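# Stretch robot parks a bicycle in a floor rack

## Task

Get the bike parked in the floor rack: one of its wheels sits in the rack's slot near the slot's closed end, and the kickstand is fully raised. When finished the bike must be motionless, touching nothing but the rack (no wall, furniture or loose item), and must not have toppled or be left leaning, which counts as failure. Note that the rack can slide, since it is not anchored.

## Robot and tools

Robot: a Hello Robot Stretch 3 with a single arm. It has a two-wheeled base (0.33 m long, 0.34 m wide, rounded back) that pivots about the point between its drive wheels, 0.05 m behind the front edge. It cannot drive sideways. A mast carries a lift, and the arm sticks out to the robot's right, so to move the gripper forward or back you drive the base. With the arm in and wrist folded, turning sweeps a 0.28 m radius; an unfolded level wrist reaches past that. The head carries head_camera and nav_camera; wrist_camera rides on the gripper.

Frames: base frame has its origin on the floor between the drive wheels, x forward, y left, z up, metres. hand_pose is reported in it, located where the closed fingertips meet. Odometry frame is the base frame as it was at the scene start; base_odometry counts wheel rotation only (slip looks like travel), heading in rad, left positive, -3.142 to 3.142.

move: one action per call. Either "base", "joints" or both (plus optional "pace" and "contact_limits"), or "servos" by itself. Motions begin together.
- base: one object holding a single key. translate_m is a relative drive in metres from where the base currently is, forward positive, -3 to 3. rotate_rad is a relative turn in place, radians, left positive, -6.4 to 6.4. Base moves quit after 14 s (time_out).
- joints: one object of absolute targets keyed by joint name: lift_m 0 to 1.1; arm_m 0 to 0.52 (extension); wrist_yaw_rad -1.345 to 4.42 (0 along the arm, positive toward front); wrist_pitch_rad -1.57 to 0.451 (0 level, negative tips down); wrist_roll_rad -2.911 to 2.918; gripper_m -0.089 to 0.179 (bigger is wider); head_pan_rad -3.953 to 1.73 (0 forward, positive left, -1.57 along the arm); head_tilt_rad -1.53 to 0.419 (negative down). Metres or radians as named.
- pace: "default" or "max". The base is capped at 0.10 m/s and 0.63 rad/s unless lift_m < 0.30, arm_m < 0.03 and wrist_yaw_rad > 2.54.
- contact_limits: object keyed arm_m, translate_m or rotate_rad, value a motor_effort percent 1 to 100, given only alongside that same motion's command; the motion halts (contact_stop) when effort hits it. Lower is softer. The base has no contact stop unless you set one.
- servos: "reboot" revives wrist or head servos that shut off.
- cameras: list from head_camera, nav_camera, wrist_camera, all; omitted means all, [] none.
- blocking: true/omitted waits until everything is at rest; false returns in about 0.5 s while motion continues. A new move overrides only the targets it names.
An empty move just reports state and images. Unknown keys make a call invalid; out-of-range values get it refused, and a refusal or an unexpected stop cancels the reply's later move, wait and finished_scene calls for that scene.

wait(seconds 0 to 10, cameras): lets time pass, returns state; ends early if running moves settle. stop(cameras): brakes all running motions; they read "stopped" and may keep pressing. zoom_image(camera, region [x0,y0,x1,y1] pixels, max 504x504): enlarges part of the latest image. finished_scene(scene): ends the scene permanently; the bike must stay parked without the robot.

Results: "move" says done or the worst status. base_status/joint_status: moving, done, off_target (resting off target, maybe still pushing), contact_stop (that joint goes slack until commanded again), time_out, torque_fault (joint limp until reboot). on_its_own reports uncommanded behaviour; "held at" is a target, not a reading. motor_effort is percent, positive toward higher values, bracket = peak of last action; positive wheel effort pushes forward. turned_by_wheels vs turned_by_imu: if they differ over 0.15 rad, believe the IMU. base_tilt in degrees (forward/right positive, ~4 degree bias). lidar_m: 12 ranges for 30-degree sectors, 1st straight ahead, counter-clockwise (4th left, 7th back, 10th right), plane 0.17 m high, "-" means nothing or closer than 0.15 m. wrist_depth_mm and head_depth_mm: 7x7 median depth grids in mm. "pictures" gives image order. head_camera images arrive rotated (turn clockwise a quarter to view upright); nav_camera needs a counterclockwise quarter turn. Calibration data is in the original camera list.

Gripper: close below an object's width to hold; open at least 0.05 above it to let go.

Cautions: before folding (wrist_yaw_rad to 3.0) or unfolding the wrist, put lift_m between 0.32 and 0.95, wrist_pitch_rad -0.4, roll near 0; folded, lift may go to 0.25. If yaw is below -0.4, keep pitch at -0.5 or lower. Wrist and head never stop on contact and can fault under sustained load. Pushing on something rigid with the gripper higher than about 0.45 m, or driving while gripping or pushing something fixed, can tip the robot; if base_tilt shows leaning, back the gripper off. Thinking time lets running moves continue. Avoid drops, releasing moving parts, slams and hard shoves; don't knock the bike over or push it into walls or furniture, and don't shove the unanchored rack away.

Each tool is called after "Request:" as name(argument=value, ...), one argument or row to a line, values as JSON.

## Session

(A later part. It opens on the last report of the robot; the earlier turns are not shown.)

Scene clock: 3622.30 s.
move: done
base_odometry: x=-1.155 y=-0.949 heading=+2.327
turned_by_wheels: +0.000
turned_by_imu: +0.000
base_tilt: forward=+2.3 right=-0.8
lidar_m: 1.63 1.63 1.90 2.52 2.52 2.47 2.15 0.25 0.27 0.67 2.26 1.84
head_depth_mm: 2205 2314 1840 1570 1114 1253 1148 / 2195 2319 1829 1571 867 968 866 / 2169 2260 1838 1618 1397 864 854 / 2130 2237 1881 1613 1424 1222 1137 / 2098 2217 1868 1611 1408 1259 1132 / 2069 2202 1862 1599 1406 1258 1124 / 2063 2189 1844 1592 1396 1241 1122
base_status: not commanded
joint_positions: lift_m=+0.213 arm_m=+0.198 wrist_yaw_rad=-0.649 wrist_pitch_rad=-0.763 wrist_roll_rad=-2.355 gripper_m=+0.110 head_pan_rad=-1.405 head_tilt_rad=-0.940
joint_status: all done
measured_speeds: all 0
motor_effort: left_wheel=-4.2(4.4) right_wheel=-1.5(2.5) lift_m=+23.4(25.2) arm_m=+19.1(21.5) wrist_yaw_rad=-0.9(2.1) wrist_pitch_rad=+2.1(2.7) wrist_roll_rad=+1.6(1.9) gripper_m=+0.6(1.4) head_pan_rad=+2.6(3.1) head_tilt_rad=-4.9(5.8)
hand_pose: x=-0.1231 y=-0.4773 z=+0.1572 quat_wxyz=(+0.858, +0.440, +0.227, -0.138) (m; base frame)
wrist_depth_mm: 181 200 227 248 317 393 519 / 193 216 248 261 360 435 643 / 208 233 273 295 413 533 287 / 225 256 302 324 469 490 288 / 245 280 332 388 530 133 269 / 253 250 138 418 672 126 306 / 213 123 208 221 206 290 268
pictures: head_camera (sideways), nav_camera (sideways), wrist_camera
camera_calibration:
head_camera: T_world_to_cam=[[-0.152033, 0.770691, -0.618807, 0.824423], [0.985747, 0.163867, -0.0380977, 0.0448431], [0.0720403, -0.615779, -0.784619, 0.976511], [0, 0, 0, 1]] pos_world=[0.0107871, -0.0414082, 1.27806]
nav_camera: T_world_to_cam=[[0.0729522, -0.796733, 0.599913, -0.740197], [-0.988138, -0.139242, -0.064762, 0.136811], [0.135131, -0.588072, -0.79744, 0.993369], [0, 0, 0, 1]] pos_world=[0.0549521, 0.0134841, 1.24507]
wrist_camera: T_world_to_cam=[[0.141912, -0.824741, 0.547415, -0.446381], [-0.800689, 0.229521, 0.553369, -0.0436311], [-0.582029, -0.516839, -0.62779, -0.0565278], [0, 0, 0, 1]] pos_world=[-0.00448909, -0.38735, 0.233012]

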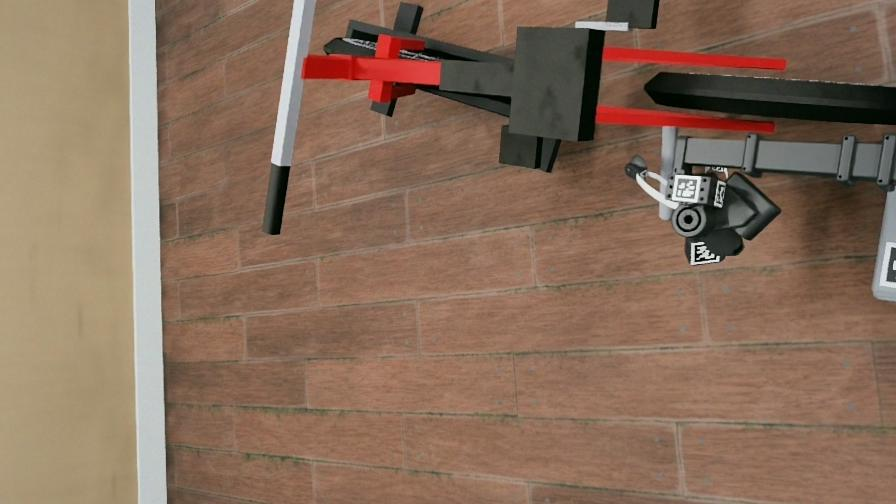

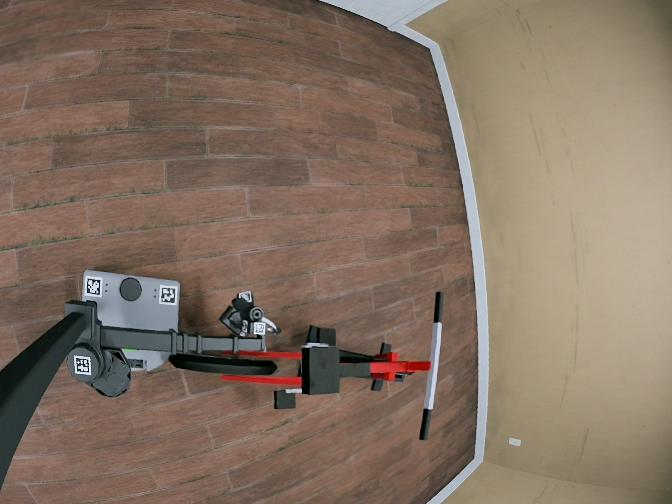

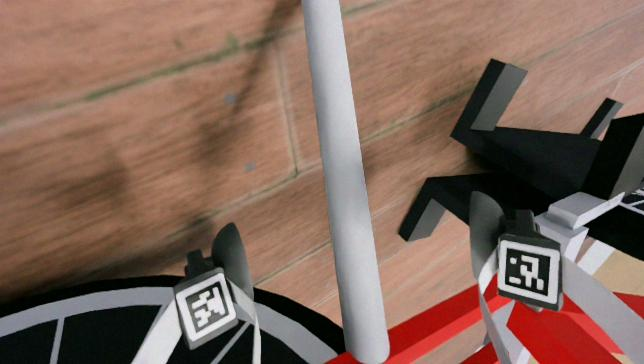

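Request:
move(
  joints={"arm_m": 0.227, "lift_m": 0.168},
  cameras=["wrist_camera"],
)

Request:
move(
  joints={"arm_m": 0.253, "lift_m": 0.13},
)

Scene clock: 3626.47 s.
move: done
base_odometry: x=-1.155 y=-0.949 heading=+2.327
turned_by_wheels: +0.000
turned_by_imu: -0.001
base_tilt: forward=+2.3 right=-0.8
lidar_m: 1.63 1.63 1.89 2.52 2.52 2.47 2.15 0.25 0.27 0.67 2.26 1.85
head_depth_mm: 2205 2292 1822 1576 1115 1264 1148 / 2178 2269 1819 1576 868 1000 876 / 2176 2243 1846 1619 1403 915 835 / 2131 2247 1888 1633 1413 1227 1129 / 2108 2254 1866 1610 1411 1251 1128 / 2076 2240 1853 1601 1403 1253 1131 / 2063 2206 1858 1592 1399 1243 1125
base_status: not commanded
joint_positions: lift_m=+0.168 arm_m=+0.227 wrist_yaw_rad=-0.649 wrist_pitch_rad=-0.763 wrist_roll_rad=-2.355 gripper_m=+0.110 head_pan_rad=-1.405 head_tilt_rad=-0.940
joint_status: all done
measured_speeds: all 0
motor_effort: left_wheel=-4.1(4.4) right_wheel=-1.9(2.6) lift_m=+22.5(25.1) arm_m=+19.6(21.1) wrist_yaw_rad=-1.2(2.0) wrist_pitch_rad=+2.1(2.7) wrist_roll_rad=+1.7(1.8) gripper_m=+0.3(1.1) head_pan_rad=+2.2(3.0) head_tilt_rad=-5.2(5.4)
hand_pose: x=-0.1231 y=-0.5064 z=+0.1122 quat_wxyz=(+0.858, +0.440, +0.227, -0.138) (m; base frame)
wrist_depth_mm: 148 162 184 199 255 317 416 / 159 172 199 175 287 367 509 / 170 187 220 164 330 401 624 / 182 205 243 161 384 431 - / 197 226 268 162 449 129 250 / 216 241 138 154 578 123 214 / 232 122 222 412 819 - -
pictures: wrist_camera
camera_calibration:
wrist_camera: T_world_to_cam=[[0.14181, -0.824675, 0.547541, -0.445681], [-0.800644, 0.229719, 0.553352, -0.0119995], [-0.582116, -0.516856, -0.627695, -0.0997991], [0, 0, 0, 1]] pos_world=[-0.00450008, -0.416367, 0.188025]

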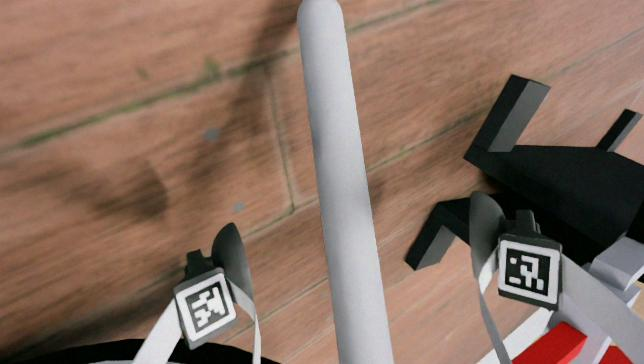

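Scene clock: 3627.63 s.
move: done
base_odometry: x=-1.155 y=-0.949 heading=+2.327
turned_by_wheels: +0.000
turned_by_imu: +0.000
base_tilt: forward=+2.3 right=-0.8
lidar_m: 1.63 1.63 1.90 2.52 2.52 2.47 2.15 0.25 0.27 0.67 2.26 1.84
head_depth_mm: 2220 2297 1844 1582 1120 1263 1152 / 2204 2264 1825 1560 871 1005 880 / 2132 2254 1835 1632 1398 960 891 / 2138 2233 1865 1614 1419 1224 1132 / 2112 2234 1864 1611 1414 1258 1132 / 2094 2211 1848 1602 1404 1251 1126 / 2066 2207 1839 1591 1389 1251 1129
base_status: not commanded
joint_positions: lift_m=+0.130 arm_m=+0.253 wrist_yaw_rad=-0.649 wrist_pitch_rad=-0.763 wrist_roll_rad=-2.355 gripper_m=+0.110 head_pan_rad=-1.405 head_tilt_rad=-0.940
joint_status: all done
measured_speeds: all 0
motor_effort: left_wheel=-4.1(4.3) right_wheel=-1.6(2.3) lift_m=+22.6(23.6) arm_m=+18.6(21.0) wrist_yaw_rad=-1.2(2.3) wrist_pitch_rad=+2.3(2.6) wrist_roll_rad=+1.6(1.8) gripper_m=+0.9(1.5) head_pan_rad=+2.8(3.2) head_tilt_rad=-4.9(5.5)
hand_pose: x=-0.1231 y=-0.5324 z=+0.0742 quat_wxyz=(+0.858, +0.440, +0.227, -0.138) (m; base frame)
wrist_depth_mm: 118 128 146 158 202 251 329 / 124 138 159 135 227 293 406 / 135 149 175 129 261 335 517 / 146 163 194 126 306 361 - / 159 179 209 122 364 129 298 / 172 194 139 122 442 124 114 / 189 123 278 118 657 - -
pictures: head_camera (sideways), nav_camera (sideways), wrist_camera
camera_calibration:
head_camera: T_world_to_cam=[[-0.152033, 0.770691, -0.618807, 0.824423], [0.985747, 0.163867, -0.0380977, 0.0448431], [0.0720403, -0.615779, -0.784619, 0.976512], [0, 0, 0, 1]] pos_world=[0.0107871, -0.0414082, 1.27806]
nav_camera: T_world_to_cam=[[0.0729522, -0.796733, 0.599913, -0.740196], [-0.988138, -0.139242, -0.064762, 0.136811], [0.135131, -0.588072, -0.79744, 0.993369], [0, 0, 0, 1]] pos_world=[0.0549521, 0.0134841, 1.24507]
wrist_camera: T_world_to_cam=[[0.141758, -0.824637, 0.547611, -0.446322], [-0.800617, 0.229827, 0.553346, 0.0150471], [-0.582165, -0.516868, -0.627639, -0.137115], [0, 0, 0, 1]] pos_world=[-0.00450648, -0.442382, 0.150026]

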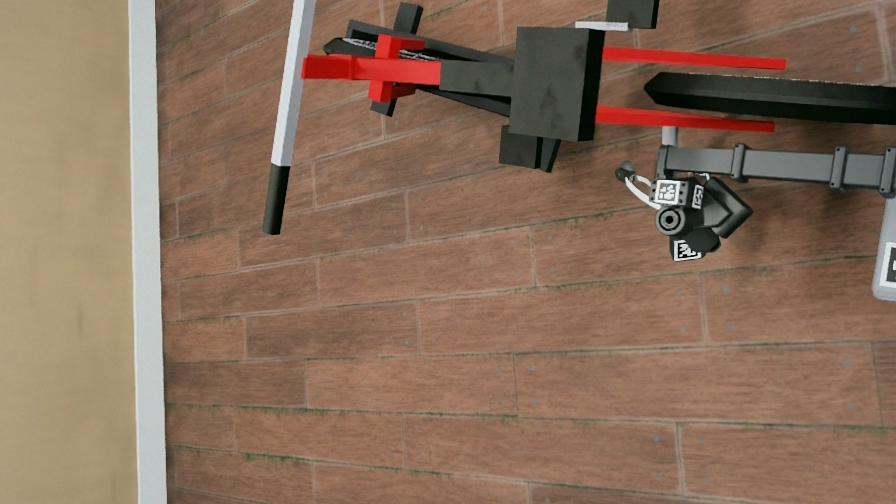

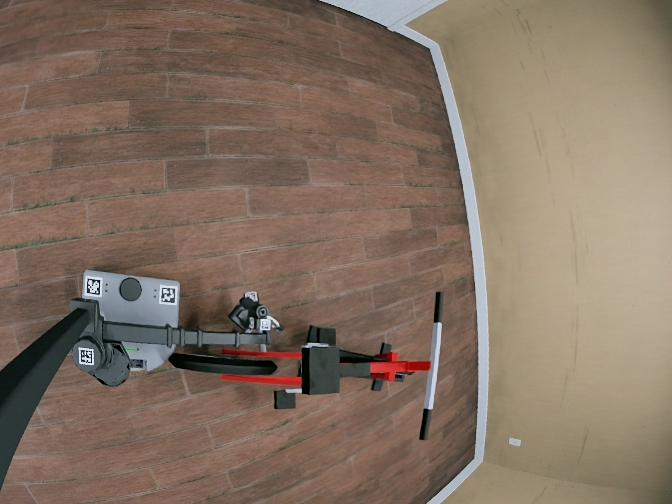

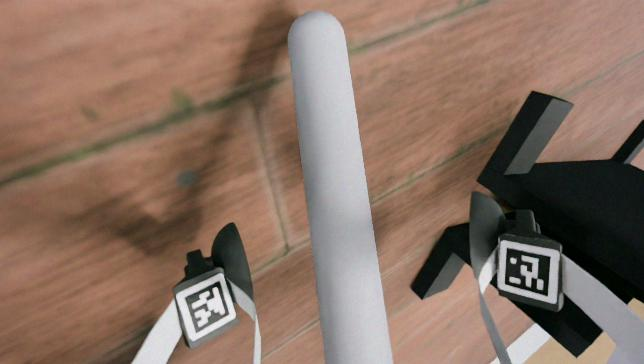

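Request:
move(
  joints={"arm_m": 0.264, "lift_m": 0.106, "wrist_roll_rad": -2.45},
  cameras=["wrist_camera"],
)

Scene clock: 3635.20 s.
move: done
base_odometry: x=-1.155 y=-0.949 heading=+2.327
turned_by_wheels: +0.000
turned_by_imu: -0.001
base_tilt: forward=+2.3 right=-0.8
lidar_m: 1.62 1.63 1.90 2.52 2.52 2.47 2.14 0.25 0.27 0.67 2.26 1.84
head_depth_mm: 2194 2318 1837 1580 1121 1258 1145 / 2162 2287 1809 1569 872 1003 880 / 2143 2265 1855 1630 1407 985 1105 / 2147 2252 1862 1617 1413 1222 1137 / 2122 2228 1854 1607 1407 1256 1137 / 2080 2222 1852 1593 1402 1246 1126 / 2057 2190 1835 1593 1401 1246 1120
base_status: not commanded
joint_positions: lift_m=+0.106 arm_m=+0.264 wrist_yaw_rad=-0.649 wrist_pitch_rad=-0.763 wrist_roll_rad=-2.447 gripper_m=+0.110 head_pan_rad=-1.405 head_tilt_rad=-0.940
joint_status: all done
measured_speeds: all 0
motor_effort: left_wheel=-4.1(4.3) right_wheel=-2.1(2.3) lift_m=+23.1(23.4) arm_m=+18.3(21.0) wrist_yaw_rad=-0.8(2.1) wrist_pitch_rad=+2.2(3.0) wrist_roll_rad=-1.2(2.6) gripper_m=+1.1(2.0) head_pan_rad=+2.1(3.0) head_tilt_rad=-4.3(5.4)
hand_pose: x=-0.1231 y=-0.5434 z=+0.0502 quat_wxyz=(+0.847, +0.445, +0.266, -0.118) (m; base frame)
wrist_depth_mm: 99 106 120 132 161 195 246 / 106 113 131 115 183 227 300 / 115 125 145 109 211 273 367 / 125 139 163 172 251 328 505 / 138 158 180 104 310 129 - / 154 170 139 109 382 124 114 / 169 174 247 100 573 353 -
pictures: wrist_camera
camera_calibration:
wrist_camera: T_world_to_cam=[[0.222125, -0.834164, 0.504808, -0.435382], [-0.782355, 0.156496, 0.602851, -0.00921951], [-0.581877, -0.528848, -0.617851, -0.16483], [0, 0, 0, 1]] pos_world=[-0.00641474, -0.448907, 0.123502]

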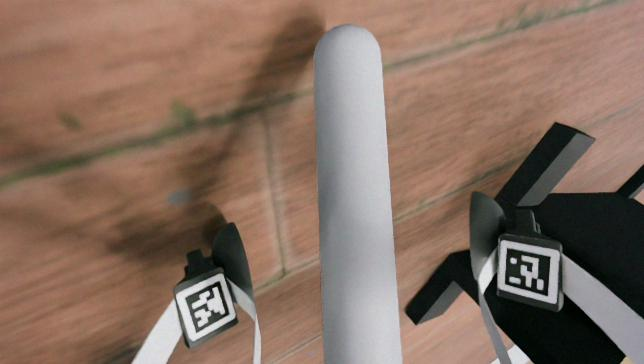

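Request:
move(
  joints={"gripper_m": -0.06},
  cameras=["wrist_camera"],
)

Scene clock: 3640.63 s.
move: done
base_odometry: x=-1.155 y=-0.949 heading=+2.327
turned_by_wheels: +0.000
turned_by_imu: -0.001
base_tilt: forward=+2.3 right=-0.8
lidar_m: 1.62 1.63 1.90 2.52 2.52 2.46 2.15 0.25 0.27 0.67 2.26 1.84
head_depth_mm: 2209 2319 1822 1577 1120 1258 1150 / 2187 2273 1843 1566 868 1005 882 / 2155 2268 1850 1629 1396 990 1102 / 2111 2238 1883 1624 1407 1218 1145 / 2112 2231 1874 1610 1411 1250 1132 / 2075 2219 1851 1602 1393 1254 1128 / 2081 2205 1836 1581 1394 1248 1125
base_status: not commanded
joint_positions: lift_m=+0.106 arm_m=+0.264 wrist_yaw_rad=-0.655 wrist_pitch_rad=-0.765 wrist_roll_rad=-2.440 gripper_m=-0.058 head_pan_rad=-1.405 head_tilt_rad=-0.940
joint_status: all done
measured_speeds: all 0
motor_effort: left_wheel=-4.2(4.4) right_wheel=-1.9(2.4) lift_m=+26.6(26.9) arm_m=+5.7(11.1) wrist_yaw_rad=+3.9(5.1) wrist_pitch_rad=+3.2(3.2) wrist_roll_rad=-3.5(3.5) gripper_m=-43.8(99.4) head_pan_rad=+2.5(3.2) head_tilt_rad=-4.9(5.7)
hand_pose: x=-0.1236 y=-0.5424 z=+0.0498 quat_wxyz=(+0.847, +0.447, +0.261, -0.122) (m; base frame)
wrist_depth_mm: 99 106 119 131 161 195 246 / 105 113 130 114 183 227 300 / 114 125 145 109 210 273 368 / 125 138 162 171 260 327 501 / 137 154 179 105 147 378 - / 152 173 130 132 124 119 290 / 168 198 273 99 562 336 346
pictures: wrist_camera
camera_calibration:
wrist_camera: T_world_to_cam=[[0.210328, -0.835823, 0.507111, -0.436761], [-0.783816, 0.165844, 0.598438, -0.00446931], [-0.58429, -0.52335, -0.62025, -0.162071], [0, 0, 0, 1]] pos_world=[-0.0063364, -0.449134, 0.123636]

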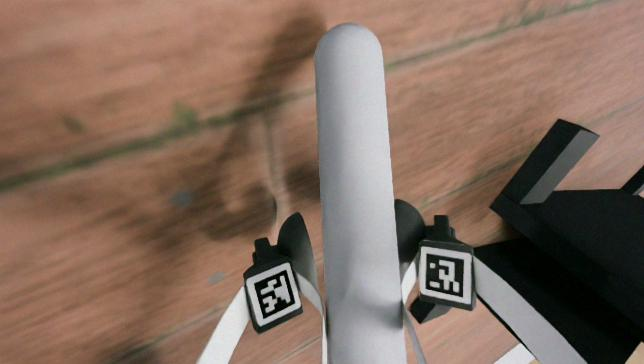

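Request:
move(
  joints={"arm_m": 0.24, "lift_m": 0.106, "wrist_roll_rad": -2.55},
  cameras=["head_camera","wrist_camera"],
)

Request:
move(
  joints={"arm_m": 0.212, "lift_m": 0.108, "wrist_roll_rad": -2.68, "gripper_m": -0.089},
  cameras=["head_camera","wrist_camera"],
)

Scene clock: 3656.47 s.
move: done
base_odometry: x=-1.155 y=-0.949 heading=+2.326
turned_by_wheels: +0.000
turned_by_imu: -0.001
base_tilt: forward=+2.3 right=-0.8
lidar_m: 1.63 1.63 1.90 2.52 2.52 2.47 2.16 0.25 0.28 0.67 2.27 1.84
head_depth_mm: 2219 2294 1820 1574 1119 1250 1149 / 2168 2265 1845 1575 868 1003 879 / 2148 2266 1861 1614 1401 974 1093 / 2140 2240 1868 1605 1413 1225 1142 / 2119 2250 1880 1608 1408 1263 1135 / 2076 2218 1856 1602 1402 1250 1132 / 2059 2185 1843 1579 1400 1250 1125
base_status: not commanded
joint_positions: lift_m=+0.106 arm_m=+0.240 wrist_yaw_rad=-0.631 wrist_pitch_rad=-0.757 wrist_roll_rad=-2.533 gripper_m=-0.055 head_pan_rad=-1.405 head_tilt_rad=-0.940
joint_status: all done
measured_speeds: all 0
on_its_own: gripper_m is held at -0.056, not at your -0.060, by its stall guard, which is not easing now; wrist_yaw_rad is at rest, and its effort (-16.7) is outside its rest range (-9 to +9)
motor_effort: left_wheel=-6.0(6.2) right_wheel=+10.2(10.2) lift_m=+42.6(43.4) arm_m=-27.3(28.5) wrist_yaw_rad=-16.7(17.5) wrist_pitch_rad=+1.2(3.1) wrist_roll_rad=-5.7(12.8) gripper_m=-15.6(15.8) head_pan_rad=+2.3(3.1) head_tilt_rad=-5.4(5.7)
hand_pose: x=-0.1213 y=-0.5220 z=+0.0512 quat_wxyz=(+0.836, +0.445, +0.307, -0.093) (m; base frame)
wrist_depth_mm: 99 105 117 128 153 182 221 / 104 112 129 111 180 213 272 / 116 126 145 105 204 259 346 / 128 141 164 176 252 328 485 / 142 158 185 105 132 369 683 / 158 182 203 130 122 121 - / 181 213 298 101 606 342 295
pictures: head_camera (sideways), wrist_camera
camera_calibration:
head_camera: T_world_to_cam=[[-0.152033, 0.770691, -0.618807, 0.824423], [0.985747, 0.163867, -0.0380977, 0.0448431], [0.0720403, -0.615779, -0.784619, 0.976512], [0, 0, 0, 1]] pos_world=[0.0107871, -0.0414082, 1.27806]
wrist_camera: T_world_to_cam=[[0.312296, -0.829389, 0.463234, -0.402897], [-0.757911, 0.0764644, 0.647861, -0.0528677], [-0.572749, -0.553414, -0.604724, -0.164314], [0, 0, 0, 1]] pos_world=[-0.00835706, -0.421049, 0.121522]

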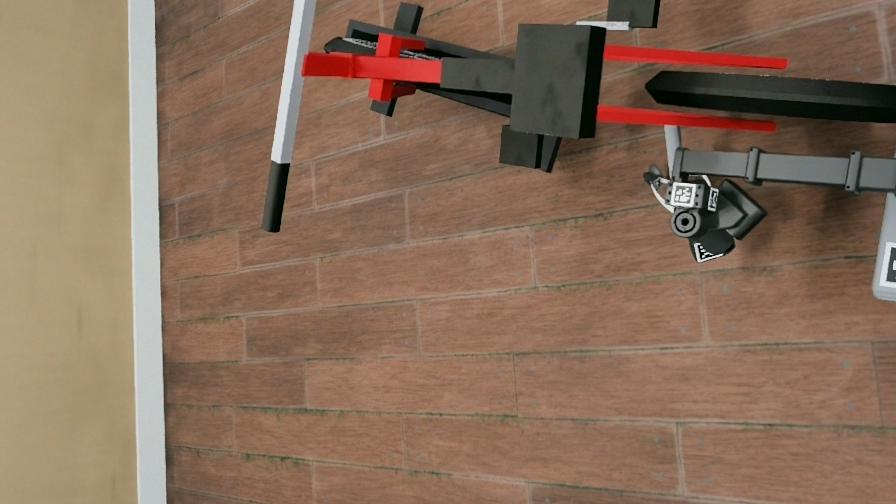

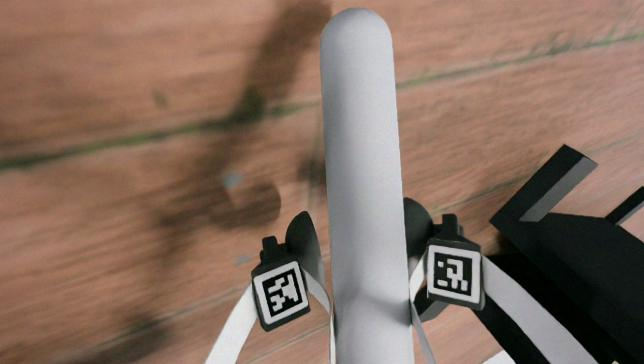

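Scene clock: 3657.63 s.
move: done
base_odometry: x=-1.155 y=-0.949 heading=+2.326
turned_by_wheels: +0.000
turned_by_imu: +0.000
base_tilt: forward=+2.3 right=-0.8
lidar_m: 1.63 1.63 1.90 2.52 2.52 2.47 2.15 0.25 0.28 0.67 2.26 1.84
head_depth_mm: 2219 2283 1827 1564 1122 1252 1150 / 2186 2266 1849 1559 868 1004 865 / 2156 2280 1852 1627 1396 1165 942 / 2148 2254 1886 1621 1421 1266 1132 / 2108 2212 1870 1610 1407 1262 1131 / 2085 2213 1854 1596 1399 1245 1125 / 2086 2201 1868 1592 1395 1254 1121
base_status: not commanded
joint_positions: lift_m=+0.108 arm_m=+0.212 wrist_yaw_rad=-0.630 wrist_pitch_rad=-0.758 wrist_roll_rad=-2.663 gripper_m=-0.086 head_pan_rad=-1.405 head_tilt_rad=-0.940
joint_status: all done
measured_speeds: all 0
on_its_own: wrist_yaw_rad is at rest, and its effort (-17.9) is outside its rest range (-9 to +9)
motor_effort: left_wheel=-5.7(6.2) right_wheel=+2.9(9.9) lift_m=+29.8(44.5) arm_m=-25.1(27.9) wrist_yaw_rad=-17.9(18.0) wrist_pitch_rad=+1.4(3.6) wrist_roll_rad=-5.7(12.6) gripper_m=-56.4(98.7) head_pan_rad=+2.4(3.0) head_tilt_rad=-4.6(5.6)
hand_pose: x=-0.1211 y=-0.4940 z=+0.0530 quat_wxyz=(+0.814, +0.450, +0.361, -0.063) (m; base frame)
wrist_depth_mm: 102 106 118 93 146 169 198 / - 120 132 137 169 198 239 / 123 132 150 161 198 241 304 / 136 150 172 186 250 308 397 / 155 174 199 137 125 375 607 / 179 205 220 130 120 119 - / 205 241 328 102 483 96 -
pictures: head_camera (sideways), wrist_camera
camera_calibration:
head_camera: T_world_to_cam=[[-0.152033, 0.770691, -0.618807, 0.824423], [0.985747, 0.163867, -0.0380977, 0.0448431], [0.0720403, -0.615779, -0.784619, 0.976511], [0, 0, 0, 1]] pos_world=[0.0107871, -0.0414082, 1.27806]
wrist_camera: T_world_to_cam=[[0.419217, -0.820196, 0.389275, -0.359235], [-0.708911, -0.0278555, 0.704748, -0.104663], [-0.567188, -0.571404, -0.593124, -0.156367], [0, 0, 0, 1]] pos_world=[-0.0122888, -0.386907, 0.120857]

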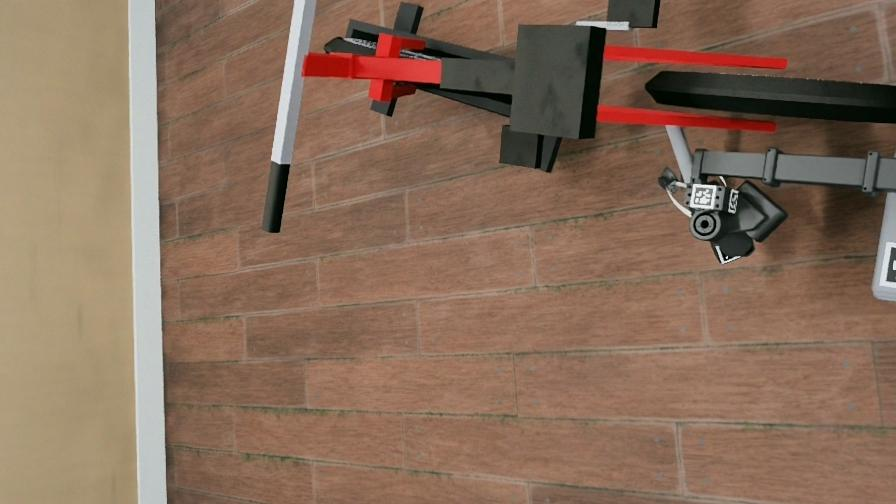

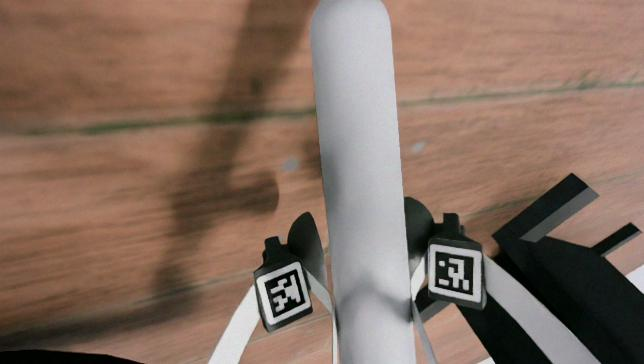

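Request:
move(
  joints={"arm_m": 0.192, "lift_m": 0.114, "wrist_roll_rad": -2.78},
  cameras=["head_camera","wrist_camera"],
)

Request:
move(
  joints={"arm_m": 0.176, "lift_m": 0.125, "wrist_roll_rad": -2.85},
  cameras=["head_camera","wrist_camera"],
)

Scene clock: 3662.10 s.
move: done
base_odometry: x=-1.155 y=-0.949 heading=+2.326
turned_by_wheels: +0.000
turned_by_imu: -0.001
base_tilt: forward=+2.3 right=-0.8
lidar_m: 1.63 1.63 1.90 2.52 2.52 2.48 2.15 0.25 0.28 0.67 2.26 1.83
head_depth_mm: 2230 2299 1833 1585 1119 1261 1149 / 2203 2284 1858 1572 867 1009 879 / 2137 2261 1857 1619 1407 1204 951 / 2131 2244 1881 1636 1417 1268 1119 / 2125 2261 1862 1607 1399 1254 1128 / 2101 2214 1851 1598 1408 1253 1127 / 2072 2205 1854 1594 1400 1241 1122
base_status: not commanded
joint_positions: lift_m=+0.114 arm_m=+0.192 wrist_yaw_rad=-0.640 wrist_pitch_rad=-0.760 wrist_roll_rad=-2.764 gripper_m=-0.084 head_pan_rad=-1.405 head_tilt_rad=-0.940
joint_status: all done
measured_speeds: all 0
on_its_own: gripper_m is held at -0.085, not at your -0.089, by its stall guard, which is not easing now
motor_effort: left_wheel=-5.6(5.8) right_wheel=+2.1(2.7) lift_m=+29.4(39.7) arm_m=-22.6(25.6) wrist_yaw_rad=-8.8(17.8) wrist_pitch_rad=+2.0(4.8) wrist_roll_rad=-5.2(11.6) gripper_m=-19.7(20.1) head_pan_rad=+2.8(3.0) head_tilt_rad=-4.9(5.4)
hand_pose: x=-0.1222 y=-0.4728 z=+0.0587 quat_wxyz=(+0.794, +0.456, +0.399, -0.043) (m; base frame)
wrist_depth_mm: 108 112 123 84 149 166 188 / 120 127 140 86 171 194 224 / 132 143 157 89 200 237 285 / 151 164 184 - 249 301 373 / 175 193 218 95 132 390 560 / 200 233 245 130 126 122 - / 179 198 396 102 506 94 -
pictures: head_camera (sideways), wrist_camera
camera_calibration:
head_camera: T_world_to_cam=[[-0.152033, 0.770691, -0.618807, 0.824423], [0.985747, 0.163867, -0.0380977, 0.0448431], [0.0720403, -0.615779, -0.784619, 0.976511], [0, 0, 0, 1]] pos_world=[0.0107871, -0.0414082, 1.27806]
wrist_camera: T_world_to_cam=[[0.4892, -0.808984, 0.325927, -0.325961], [-0.66285, -0.101982, 0.741774, -0.140454], [-0.566845, -0.578917, -0.586125, -0.145381], [0, 0, 0, 1]] pos_world=[-0.0160479, -0.362185, 0.125213]

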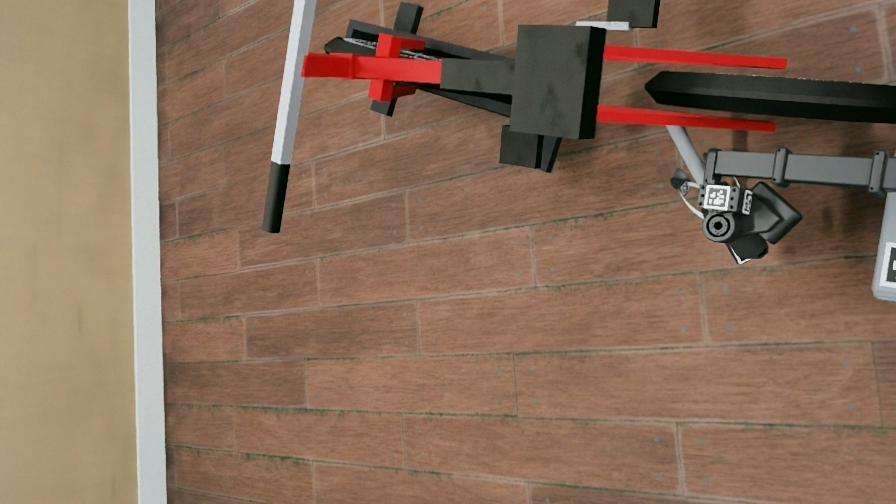

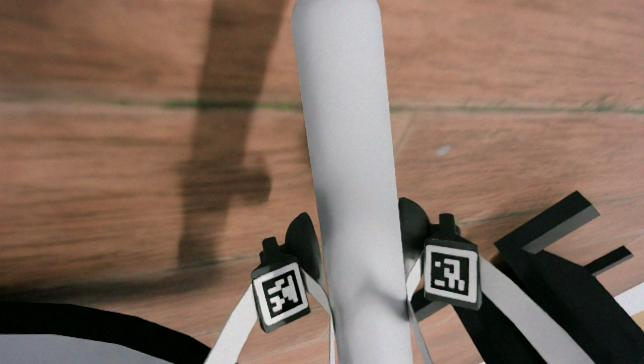

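Scene clock: 3663.07 s.
move: off_target
base_odometry: x=-1.155 y=-0.949 heading=+2.326
turned_by_wheels: +0.000
turned_by_imu: -0.001
base_tilt: forward=+2.3 right=-0.8
lidar_m: 1.63 1.63 1.89 2.52 2.52 2.46 2.15 0.25 0.27 0.67 2.26 1.84
head_depth_mm: 2204 2286 1825 1571 1126 1255 1148 / 2177 2282 1859 1570 869 1004 877 / 2177 2248 1839 1620 1404 1204 920 / 2125 2243 1895 1605 1408 1256 1120 / 2116 2214 1857 1609 1410 1257 1128 / 2074 2221 1862 1593 1405 1258 1126 / 2053 2194 1847 1575 1400 1247 1122
base_status: not commanded
joint_positions: lift_m=+0.125 arm_m=+0.176 wrist_yaw_rad=-0.656 wrist_pitch_rad=-0.766 wrist_roll_rad=-2.873 gripper_m=-0.084 head_pan_rad=-1.405 head_tilt_rad=-0.940
joint_status: wrist_roll_rad off_target (ended at -2.873, target -2.850); the others done
measured_speeds: all 0
on_its_own: gripper_m is held at -0.085, not at your -0.089, by its stall guard, which is not easing now
motor_effort: left_wheel=-8.0(8.1) right_wheel=+12.1(12.4) lift_m=+39.9(41.7) arm_m=-22.0(23.6) wrist_yaw_rad=+5.4(9.1) wrist_pitch_rad=+2.3(5.2) wrist_roll_rad=+7.5(10.6) gripper_m=-19.7(20.5) head_pan_rad=+2.1(3.2) head_tilt_rad=-4.6(5.5)
hand_pose: x=-0.1237 y=-0.4541 z=+0.0687 quat_wxyz=(+0.771, +0.463, +0.437, -0.023) (m; base frame)
wrist_depth_mm: 121 126 130 - 153 166 181 / 135 141 151 81 178 194 214 / 152 161 174 83 208 236 267 / 175 186 205 86 254 297 347 / 201 223 240 91 130 390 480 / 182 207 131 100 124 122 864 / 165 183 208 103 676 - -
pictures: head_camera (sideways), wrist_camera
camera_calibration:
head_camera: T_world_to_cam=[[-0.152033, 0.77069, -0.618807, 0.824423], [0.985747, 0.163867, -0.0380977, 0.0448431], [0.0720405, -0.615779, -0.784619, 0.976511], [0, 0, 0, 1]] pos_world=[0.0107871, -0.0414082, 1.27806]
wrist_camera: T_world_to_cam=[[0.553676, -0.793354, 0.253046, -0.293339], [-0.609776, -0.179315, 0.772023, -0.177528], [-0.567113, -0.581752, -0.58305, -0.131152], [0, 0, 0, 1]] pos_world=[-0.0202157, -0.340853, 0.134815]

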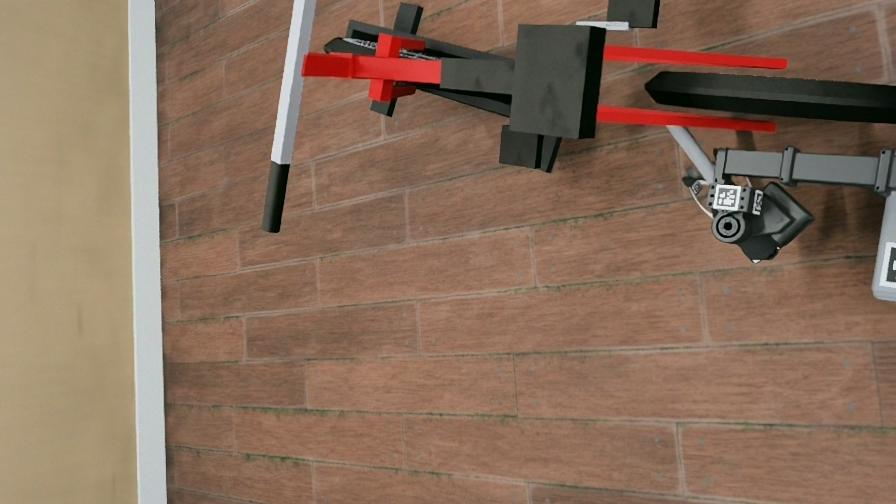

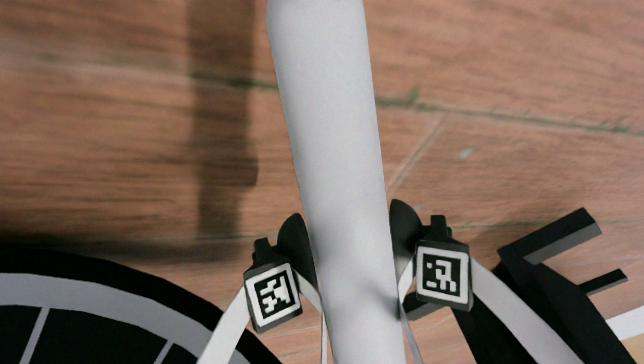

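Request:
move(
  joints={"arm_m": 0.163, "lift_m": 0.14, "wrist_roll_rad": -2.9},
  cameras=["head_camera","wrist_camera"],
)

Request:
move(
  joints={"arm_m": 0.153, "lift_m": 0.157},
  cameras=["head_camera","wrist_camera"],
)

Scene clock: 3669.37 s.
move: done
base_odometry: x=-1.155 y=-0.949 heading=+2.325
turned_by_wheels: -0.001
turned_by_imu: -0.002
base_tilt: forward=+2.3 right=-0.8
lidar_m: 1.63 1.63 1.90 2.52 2.52 2.48 2.15 0.25 0.27 2.26 2.26 1.84
head_depth_mm: 2206 2279 1832 1567 1118 1250 1150 / 2186 2268 1855 1555 872 1000 878 / 2171 2267 1843 1612 1399 1168 866 / 2131 2237 1875 1608 1409 1268 1115 / 2101 2239 1875 1611 1409 1253 1133 / 2089 2217 1844 1592 1403 1256 1131 / 2054 2205 1836 1598 1390 1241 1121
base_status: not commanded
joint_positions: lift_m=+0.140 arm_m=+0.163 wrist_yaw_rad=-0.683 wrist_pitch_rad=-0.769 wrist_roll_rad=-2.900 gripper_m=-0.081 head_pan_rad=-1.405 head_tilt_rad=-0.940
joint_status: all done
measured_speeds: all 0
on_its_own: gripper_m is held at -0.082, not at your -0.089, by its stall guard, which is still easing; right_wheel is at rest, and its effort (+32.5) is outside its rest range (-21 to +21); wrist_yaw_rad is at rest, and its effort (+27.8) is outside its rest range (-9 to +9)
motor_effort: left_wheel=-18.8(18.9) right_wheel=+32.5(32.7) lift_m=+46.1(47.1) arm_m=-20.9(23.1) wrist_yaw_rad=+27.8(29.7) wrist_pitch_rad=+3.2(4.4) wrist_roll_rad=-0.1(9.9) gripper_m=-20.7(21.8) head_pan_rad=+2.3(3.0) head_tilt_rad=-4.7(5.6)
hand_pose: x=-0.1268 y=-0.4378 z=+0.0831 quat_wxyz=(+0.765, +0.470, +0.440, -0.026) (m; base frame)
wrist_depth_mm: 135 139 68 157 168 181 195 / 149 158 72 178 193 209 229 / 171 180 76 206 229 252 281 / 197 210 224 84 281 317 361 / 197 228 265 88 157 415 508 / 173 194 133 98 125 417 747 / 159 171 202 105 824 96 440
pictures: head_camera (sideways), wrist_camera
camera_calibration:
head_camera: T_world_to_cam=[[-0.152033, 0.770691, -0.618807, 0.824423], [0.985747, 0.163867, -0.0380977, 0.0448431], [0.0720405, -0.615779, -0.784619, 0.976512], [0, 0, 0, 1]] pos_world=[0.0107871, -0.0414082, 1.27806]
wrist_camera: T_world_to_cam=[[0.549936, -0.801614, 0.234491, -0.284861], [-0.601478, -0.185316, 0.777099, -0.189629], [-0.579478, -0.568396, -0.584065, -0.110663], [0, 0, 0, 1]] pos_world=[-0.0215291, -0.32639, 0.149524]

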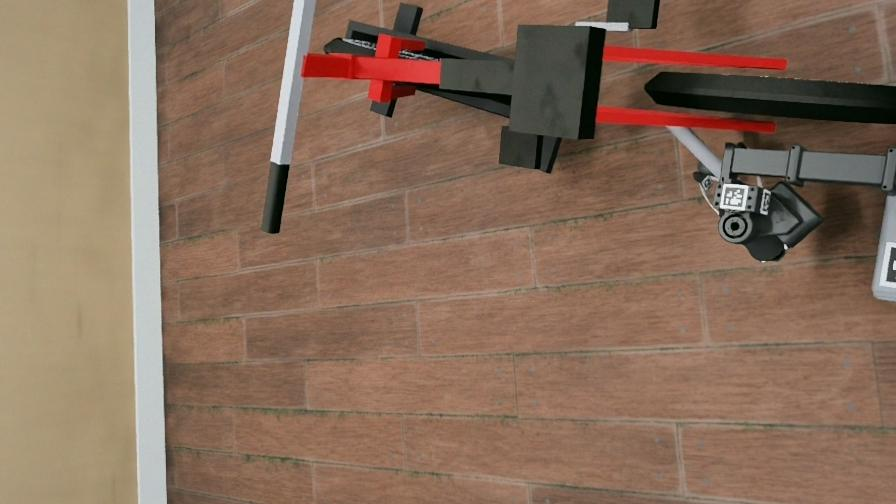

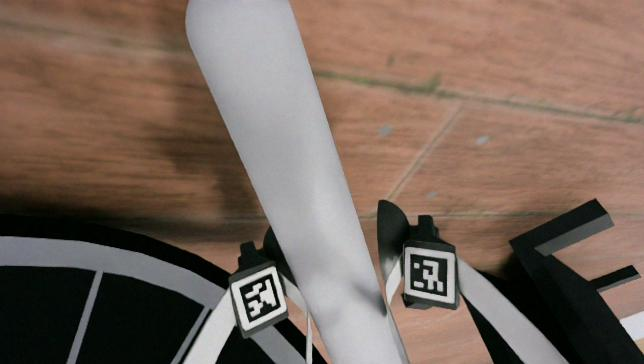

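Scene clock: 3670.27 s.
move: done
base_odometry: x=-1.155 y=-0.949 heading=+2.326
turned_by_wheels: +0.001
turned_by_imu: +0.002
base_tilt: forward=+2.3 right=-0.8
lidar_m: 1.63 1.63 1.89 2.52 2.53 2.47 2.15 0.25 0.27 0.67 2.26 1.84
head_depth_mm: 2198 2305 1822 1573 1120 1259 1149 / 2195 2275 1857 1577 868 1003 874 / 2137 2270 1836 1621 1399 1249 842 / 2137 2244 1883 1617 1416 1260 1126 / 2123 2222 1854 1608 1408 1260 1128 / 2108 2234 1841 1603 1406 1246 1128 / 2077 2215 1863 1591 1401 1247 1123
base_status: not commanded
joint_positions: lift_m=+0.157 arm_m=+0.153 wrist_yaw_rad=-0.652 wrist_pitch_rad=-0.768 wrist_roll_rad=-2.900 gripper_m=-0.081 head_pan_rad=-1.405 head_tilt_rad=-0.940
joint_status: all done
measured_speeds: all 0
on_its_own: gripper_m is held at -0.082, not at your -0.089, by its stall guard, which is not easing now
motor_effort: left_wheel=-4.3(19.5) right_wheel=+0.1(33.7) lift_m=+30.8(47.2) arm_m=-18.2(23.7) wrist_yaw_rad=+2.1(30.6) wrist_pitch_rad=+3.3(3.6) wrist_roll_rad=-0.2(0.3) gripper_m=-20.7(22.0) head_pan_rad=+2.7(3.1) head_tilt_rad=-5.0(5.4)
hand_pose: x=-0.1229 y=-0.4312 z=+0.1003 quat_wxyz=(+0.765, +0.463, +0.447, -0.015) (m; base frame)
wrist_depth_mm: 151 158 164 174 189 205 219 / 169 178 189 106 220 239 263 / 190 202 218 110 261 288 325 / 215 236 258 116 316 361 416 / 193 225 303 125 364 456 599 / 172 197 222 129 127 551 - / 160 175 192 222 823 396 -
pictures: head_camera (sideways), wrist_camera
camera_calibration:
head_camera: T_world_to_cam=[[-0.15207, 0.770914, -0.61852, 0.824049], [0.985744, 0.163881, -0.0380981, 0.0448436], [0.071993, -0.615496, -0.784845, 0.976806], [0, 0, 0, 1]] pos_world=[0.0107857, -0.0413996, 1.27804]
wrist_camera: T_world_to_cam=[[0.574415, -0.784091, 0.235048, -0.275243], [-0.594942, -0.202687, 0.777793, -0.206253], [-0.56222, -0.586616, -0.582915, -0.100422], [0, 0, 0, 1]] pos_world=[-0.021064, -0.316529, 0.16658]

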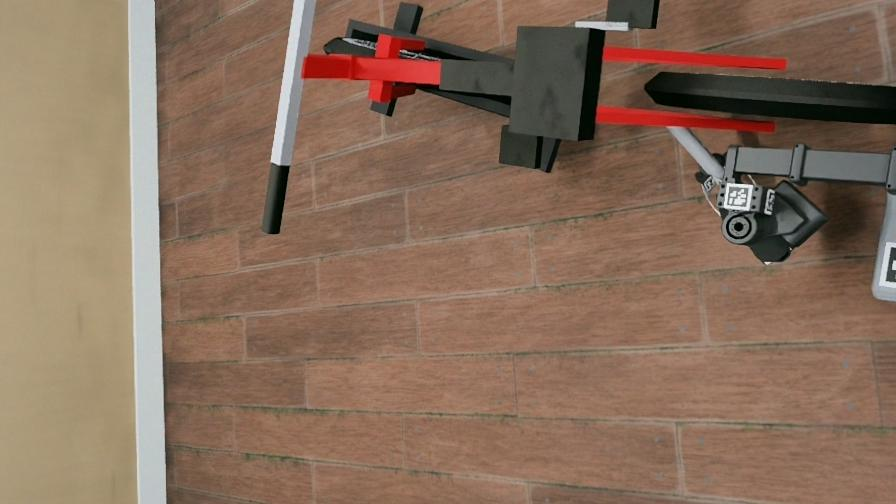

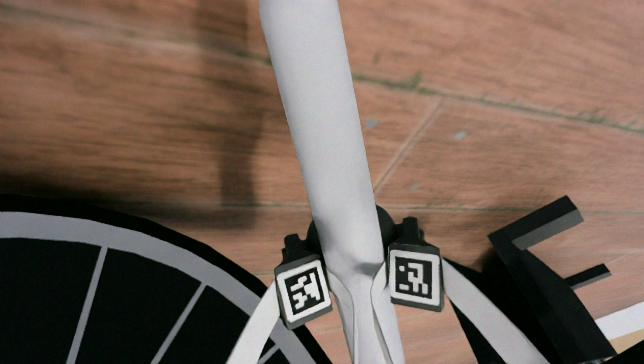

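Request:
move(
  joints={"arm_m": 0.144, "lift_m": 0.168},
  cameras=["head_camera","wrist_camera"],
)

Scene clock: 3683.37 s.
move: done
base_odometry: x=-1.155 y=-0.949 heading=+2.326
turned_by_wheels: +0.000
turned_by_imu: -0.001
base_tilt: forward=+2.3 right=-0.8
lidar_m: 1.63 1.63 1.90 2.51 2.52 2.47 2.15 0.25 0.27 0.73 2.27 1.84
head_depth_mm: 2195 2307 1836 1581 1115 1247 1153 / 2191 2265 1850 1568 865 1002 876 / 2145 2252 1837 1622 1402 1273 831 / 2145 2252 1867 1609 1418 1265 1103 / 2105 2222 1858 1620 1408 1253 1129 / 2079 2222 1849 1594 1398 1249 1123 / 2060 2198 1852 1602 1401 1244 1121
base_status: not commanded
joint_positions: lift_m=+0.168 arm_m=+0.144 wrist_yaw_rad=-0.667 wrist_pitch_rad=-0.767 wrist_roll_rad=-2.900 gripper_m=-0.081 head_pan_rad=-1.405 head_tilt_rad=-0.940
joint_status: all done
measured_speeds: all 0
on_its_own: gripper_m is held at -0.082, not at your -0.089, by its stall guard, which is not easing now; wrist_yaw_rad is at rest, and its effort (+14.0) is outside its rest range (-9 to +9)
motor_effort: left_wheel=-8.3(8.7) right_wheel=+9.5(9.8) lift_m=+37.8(38.0) arm_m=-20.6(22.1) wrist_yaw_rad=+14.0(15.2) wrist_pitch_rad=+3.1(3.9) wrist_roll_rad=+0.0(0.3) gripper_m=-21.2(21.5) head_pan_rad=+3.0(3.3) head_tilt_rad=-4.7(5.2)
hand_pose: x=-0.1249 y=-0.4208 z=+0.1114 quat_wxyz=(+0.765, +0.466, +0.444, -0.021) (m; base frame)
wrist_depth_mm: 161 168 92 191 202 218 236 / 181 189 186 212 233 255 277 / 203 216 225 110 279 306 342 / 218 243 275 117 339 383 432 / 188 216 264 127 376 481 637 / 171 190 215 131 126 534 - / 155 170 186 208 894 476 316
pictures: head_camera (sideways), wrist_camera
camera_calibration:
head_camera: T_world_to_cam=[[-0.15207, 0.770914, -0.61852, 0.824049], [0.985744, 0.163881, -0.0380981, 0.0448436], [0.0719931, -0.615496, -0.784845, 0.976806], [0, 0, 0, 1]] pos_world=[0.0107857, -0.0413995, 1.27804]
wrist_camera: T_world_to_cam=[[0.563098, -0.792248, 0.235082, -0.273389], [-0.597509, -0.193804, 0.77809, -0.210537], [-0.57088, -0.578604, -0.582506, -0.0867571], [0, 0, 0, 1]] pos_world=[-0.021381, -0.307593, 0.177549]

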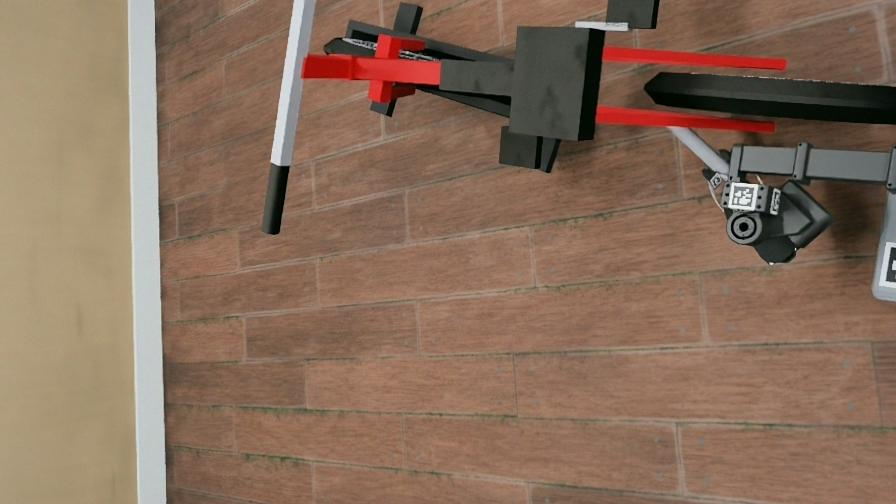

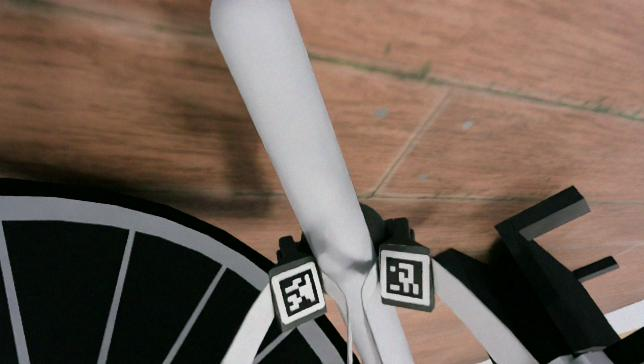

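Request:
move(
  joints={"arm_m": 0.134, "lift_m": 0.182, "wrist_yaw_rad": -0.6},
  cameras=["head_camera","wrist_camera"],
)

Scene clock: 3688.37 s.
move: off_target
base_odometry: x=-1.155 y=-0.949 heading=+2.325
turned_by_wheels: -0.001
turned_by_imu: -0.002
base_tilt: forward=+2.4 right=-0.8
lidar_m: 1.63 1.62 1.90 2.52 2.53 2.48 2.15 0.25 0.27 0.67 2.26 1.83
head_depth_mm: 2221 2291 1835 1549 1116 1257 1149 / 2185 2286 1810 1568 870 995 883 / 2138 2266 1854 1616 1408 1259 826 / 2114 2252 1882 1600 1415 1267 1106 / 2104 2226 1879 1599 1409 1260 1133 / 2084 2216 1856 1592 1405 1254 1120 / 2068 2183 1836 1587 1397 1238 1116
base_status: not commanded
joint_positions: lift_m=+0.182 arm_m=+0.134 wrist_yaw_rad=-0.646 wrist_pitch_rad=-0.764 wrist_roll_rad=-2.900 gripper_m=-0.081 head_pan_rad=-1.405 head_tilt_rad=-0.940
joint_status: wrist_yaw_rad off_target (ended at -0.646, target -0.600); the others done
measured_speeds: all 0
on_its_own: gripper_m is held at -0.082, not at your -0.089, by its stall guard, which is not easing now; right_wheel is at rest, and its effort (+29.0) is outside its rest range (-21 to +21); wrist_yaw_rad is at rest, and its effort (+39.5) is outside its rest range (-9 to +9)
motor_effort: left_wheel=-18.7(18.7) right_wheel=+29.0(29.0) lift_m=+36.9(41.3) arm_m=-17.5(21.7) wrist_yaw_rad=+39.5(40.6) wrist_pitch_rad=+2.6(3.4) wrist_roll_rad=+0.1(0.3) gripper_m=-21.0(22.5) head_pan_rad=+2.6(3.1) head_tilt_rad=-4.8(5.2)
hand_pose: x=-0.1225 y=-0.4134 z=+0.1259 quat_wxyz=(+0.765, +0.460, +0.450, -0.013) (m; base frame)
wrist_depth_mm: 175 179 101 204 217 234 253 / 192 206 102 233 253 276 301 / 221 234 111 266 300 333 369 / 206 248 277 309 368 414 468 / 182 211 251 136 455 534 672 / 167 186 209 132 124 541 - / 148 166 186 222 181 501 325
pictures: head_camera (sideways), wrist_camera
camera_calibration:
head_camera: T_world_to_cam=[[-0.15207, 0.770914, -0.618519, 0.824049], [0.985744, 0.163881, -0.0380981, 0.0448436], [0.0719931, -0.615495, -0.784845, 0.976807], [0, 0, 0, 1]] pos_world=[0.0107857, -0.0413995, 1.27804]
wrist_camera: T_world_to_cam=[[0.57992, -0.779777, 0.23588, -0.265175], [-0.591947, -0.204396, 0.779629, -0.222839], [-0.559724, -0.591751, -0.58012, -0.0769911], [0, 0, 0, 1]] pos_world=[-0.0212222, -0.297884, 0.191617]

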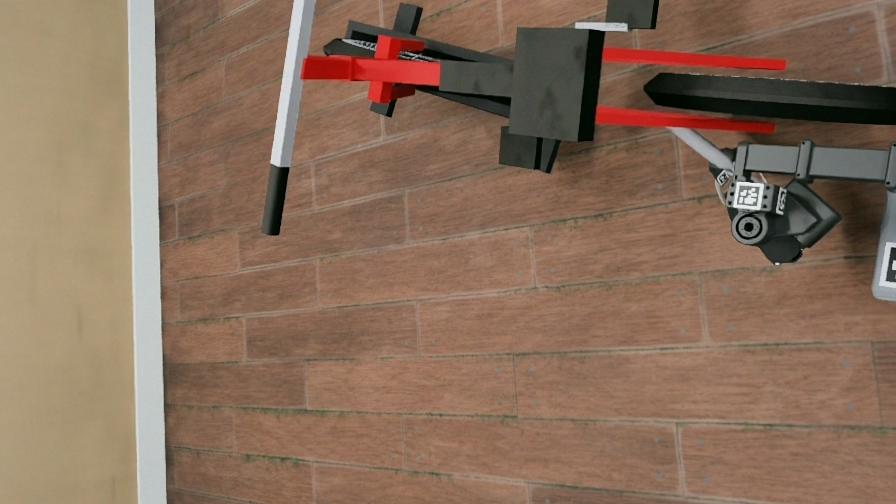

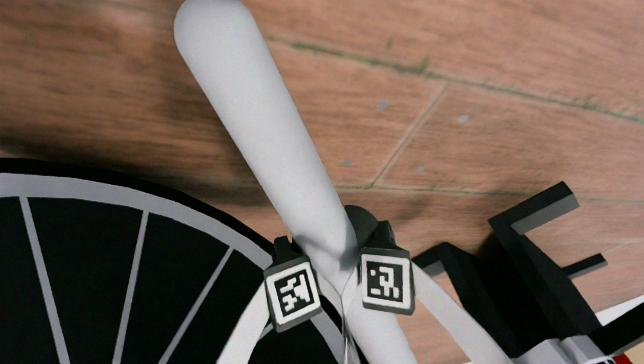

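Request:
move(
  joints={"arm_m": 0.126, "lift_m": 0.196},
  cameras=["head_camera","wrist_camera"],
)

Scene clock: 3692.33 s.
move: done
base_odometry: x=-1.155 y=-0.949 heading=+2.326
turned_by_wheels: +0.000
turned_by_imu: -0.001
base_tilt: forward=+2.3 right=-0.8
lidar_m: 1.63 1.63 1.90 2.52 2.52 2.47 2.15 0.25 0.27 0.73 2.26 1.84
head_depth_mm: 2202 2283 1839 1557 1121 1259 1146 / 2152 2274 1810 1565 867 1000 878 / 2163 2243 1861 1626 1399 1267 810 / 2142 2254 1891 1614 1418 1259 1096 / 2111 2218 1874 1603 1405 1260 1135 / 2095 2224 1868 1598 1407 1258 1124 / 2079 2211 1848 1592 1405 1242 1123
base_status: not commanded
joint_positions: lift_m=+0.196 arm_m=+0.126 wrist_yaw_rad=-0.701 wrist_pitch_rad=-0.753 wrist_roll_rad=-2.900 gripper_m=-0.081 head_pan_rad=-1.405 head_tilt_rad=-0.940
joint_status: all done
measured_speeds: all 0
on_its_own: wrist_yaw_rad is held at -0.663, not at your -0.600, by its stall guard, which is still easing; gripper_m is held at -0.082, not at your -0.089, by its stall guard, which is not easing now; right_wheel is at rest, and its effort (+23.6) is outside its rest range (-21 to +21)
motor_effort: left_wheel=-17.4(17.4) right_wheel=+23.6(24.0) lift_m=+39.6(39.6) arm_m=-18.7(20.6) wrist_yaw_rad=+32.3(33.7) wrist_pitch_rad=+0.9(2.7) wrist_roll_rad=+0.0(0.3) gripper_m=-21.9(21.9) head_pan_rad=+2.9(3.2) head_tilt_rad=-5.0(5.6)
hand_pose: x=-0.1311 y=-0.4012 z=+0.1417 quat_wxyz=(+0.765, +0.469, +0.439, -0.038) (m; base frame)
wrist_depth_mm: 189 192 206 222 236 255 276 / 209 93 231 254 274 300 327 / 232 239 111 298 328 362 404 / 196 225 116 359 406 447 564 / 178 199 233 139 487 539 717 / 160 176 192 132 126 563 483 / 144 155 167 200 192 297 308
pictures: head_camera (sideways), wrist_camera
camera_calibration:
head_camera: T_world_to_cam=[[-0.15207, 0.770914, -0.61852, 0.824049], [0.985744, 0.163881, -0.0380981, 0.0448436], [0.0719931, -0.615496, -0.784845, 0.976806], [0, 0, 0, 1]] pos_world=[0.0107857, -0.0413995, 1.27804]
wrist_camera: T_world_to_cam=[[0.537772, -0.808576, 0.238758, -0.271906], [-0.596783, -0.165043, 0.785246, -0.22342], [-0.595526, -0.56477, -0.5713, -0.0605594], [0, 0, 0, 1]] pos_world=[-0.0231743, -0.290933, 0.205762]

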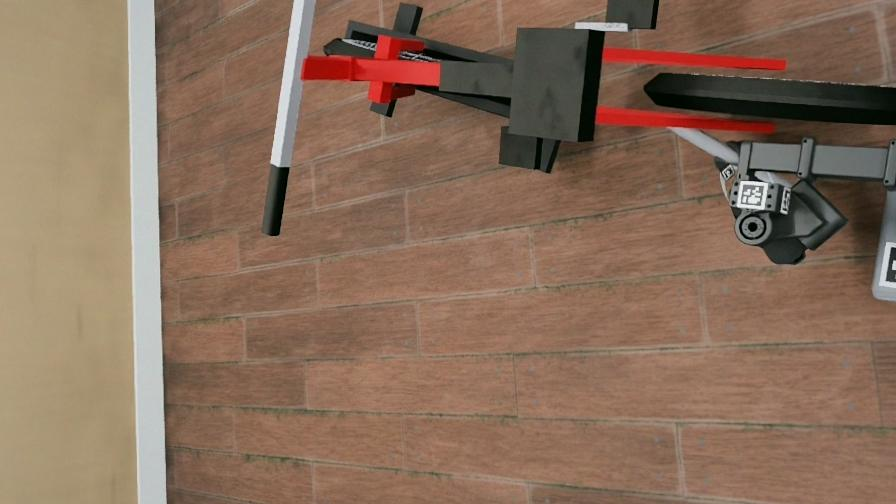

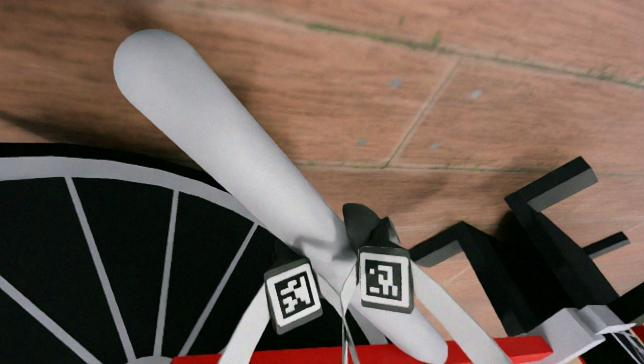

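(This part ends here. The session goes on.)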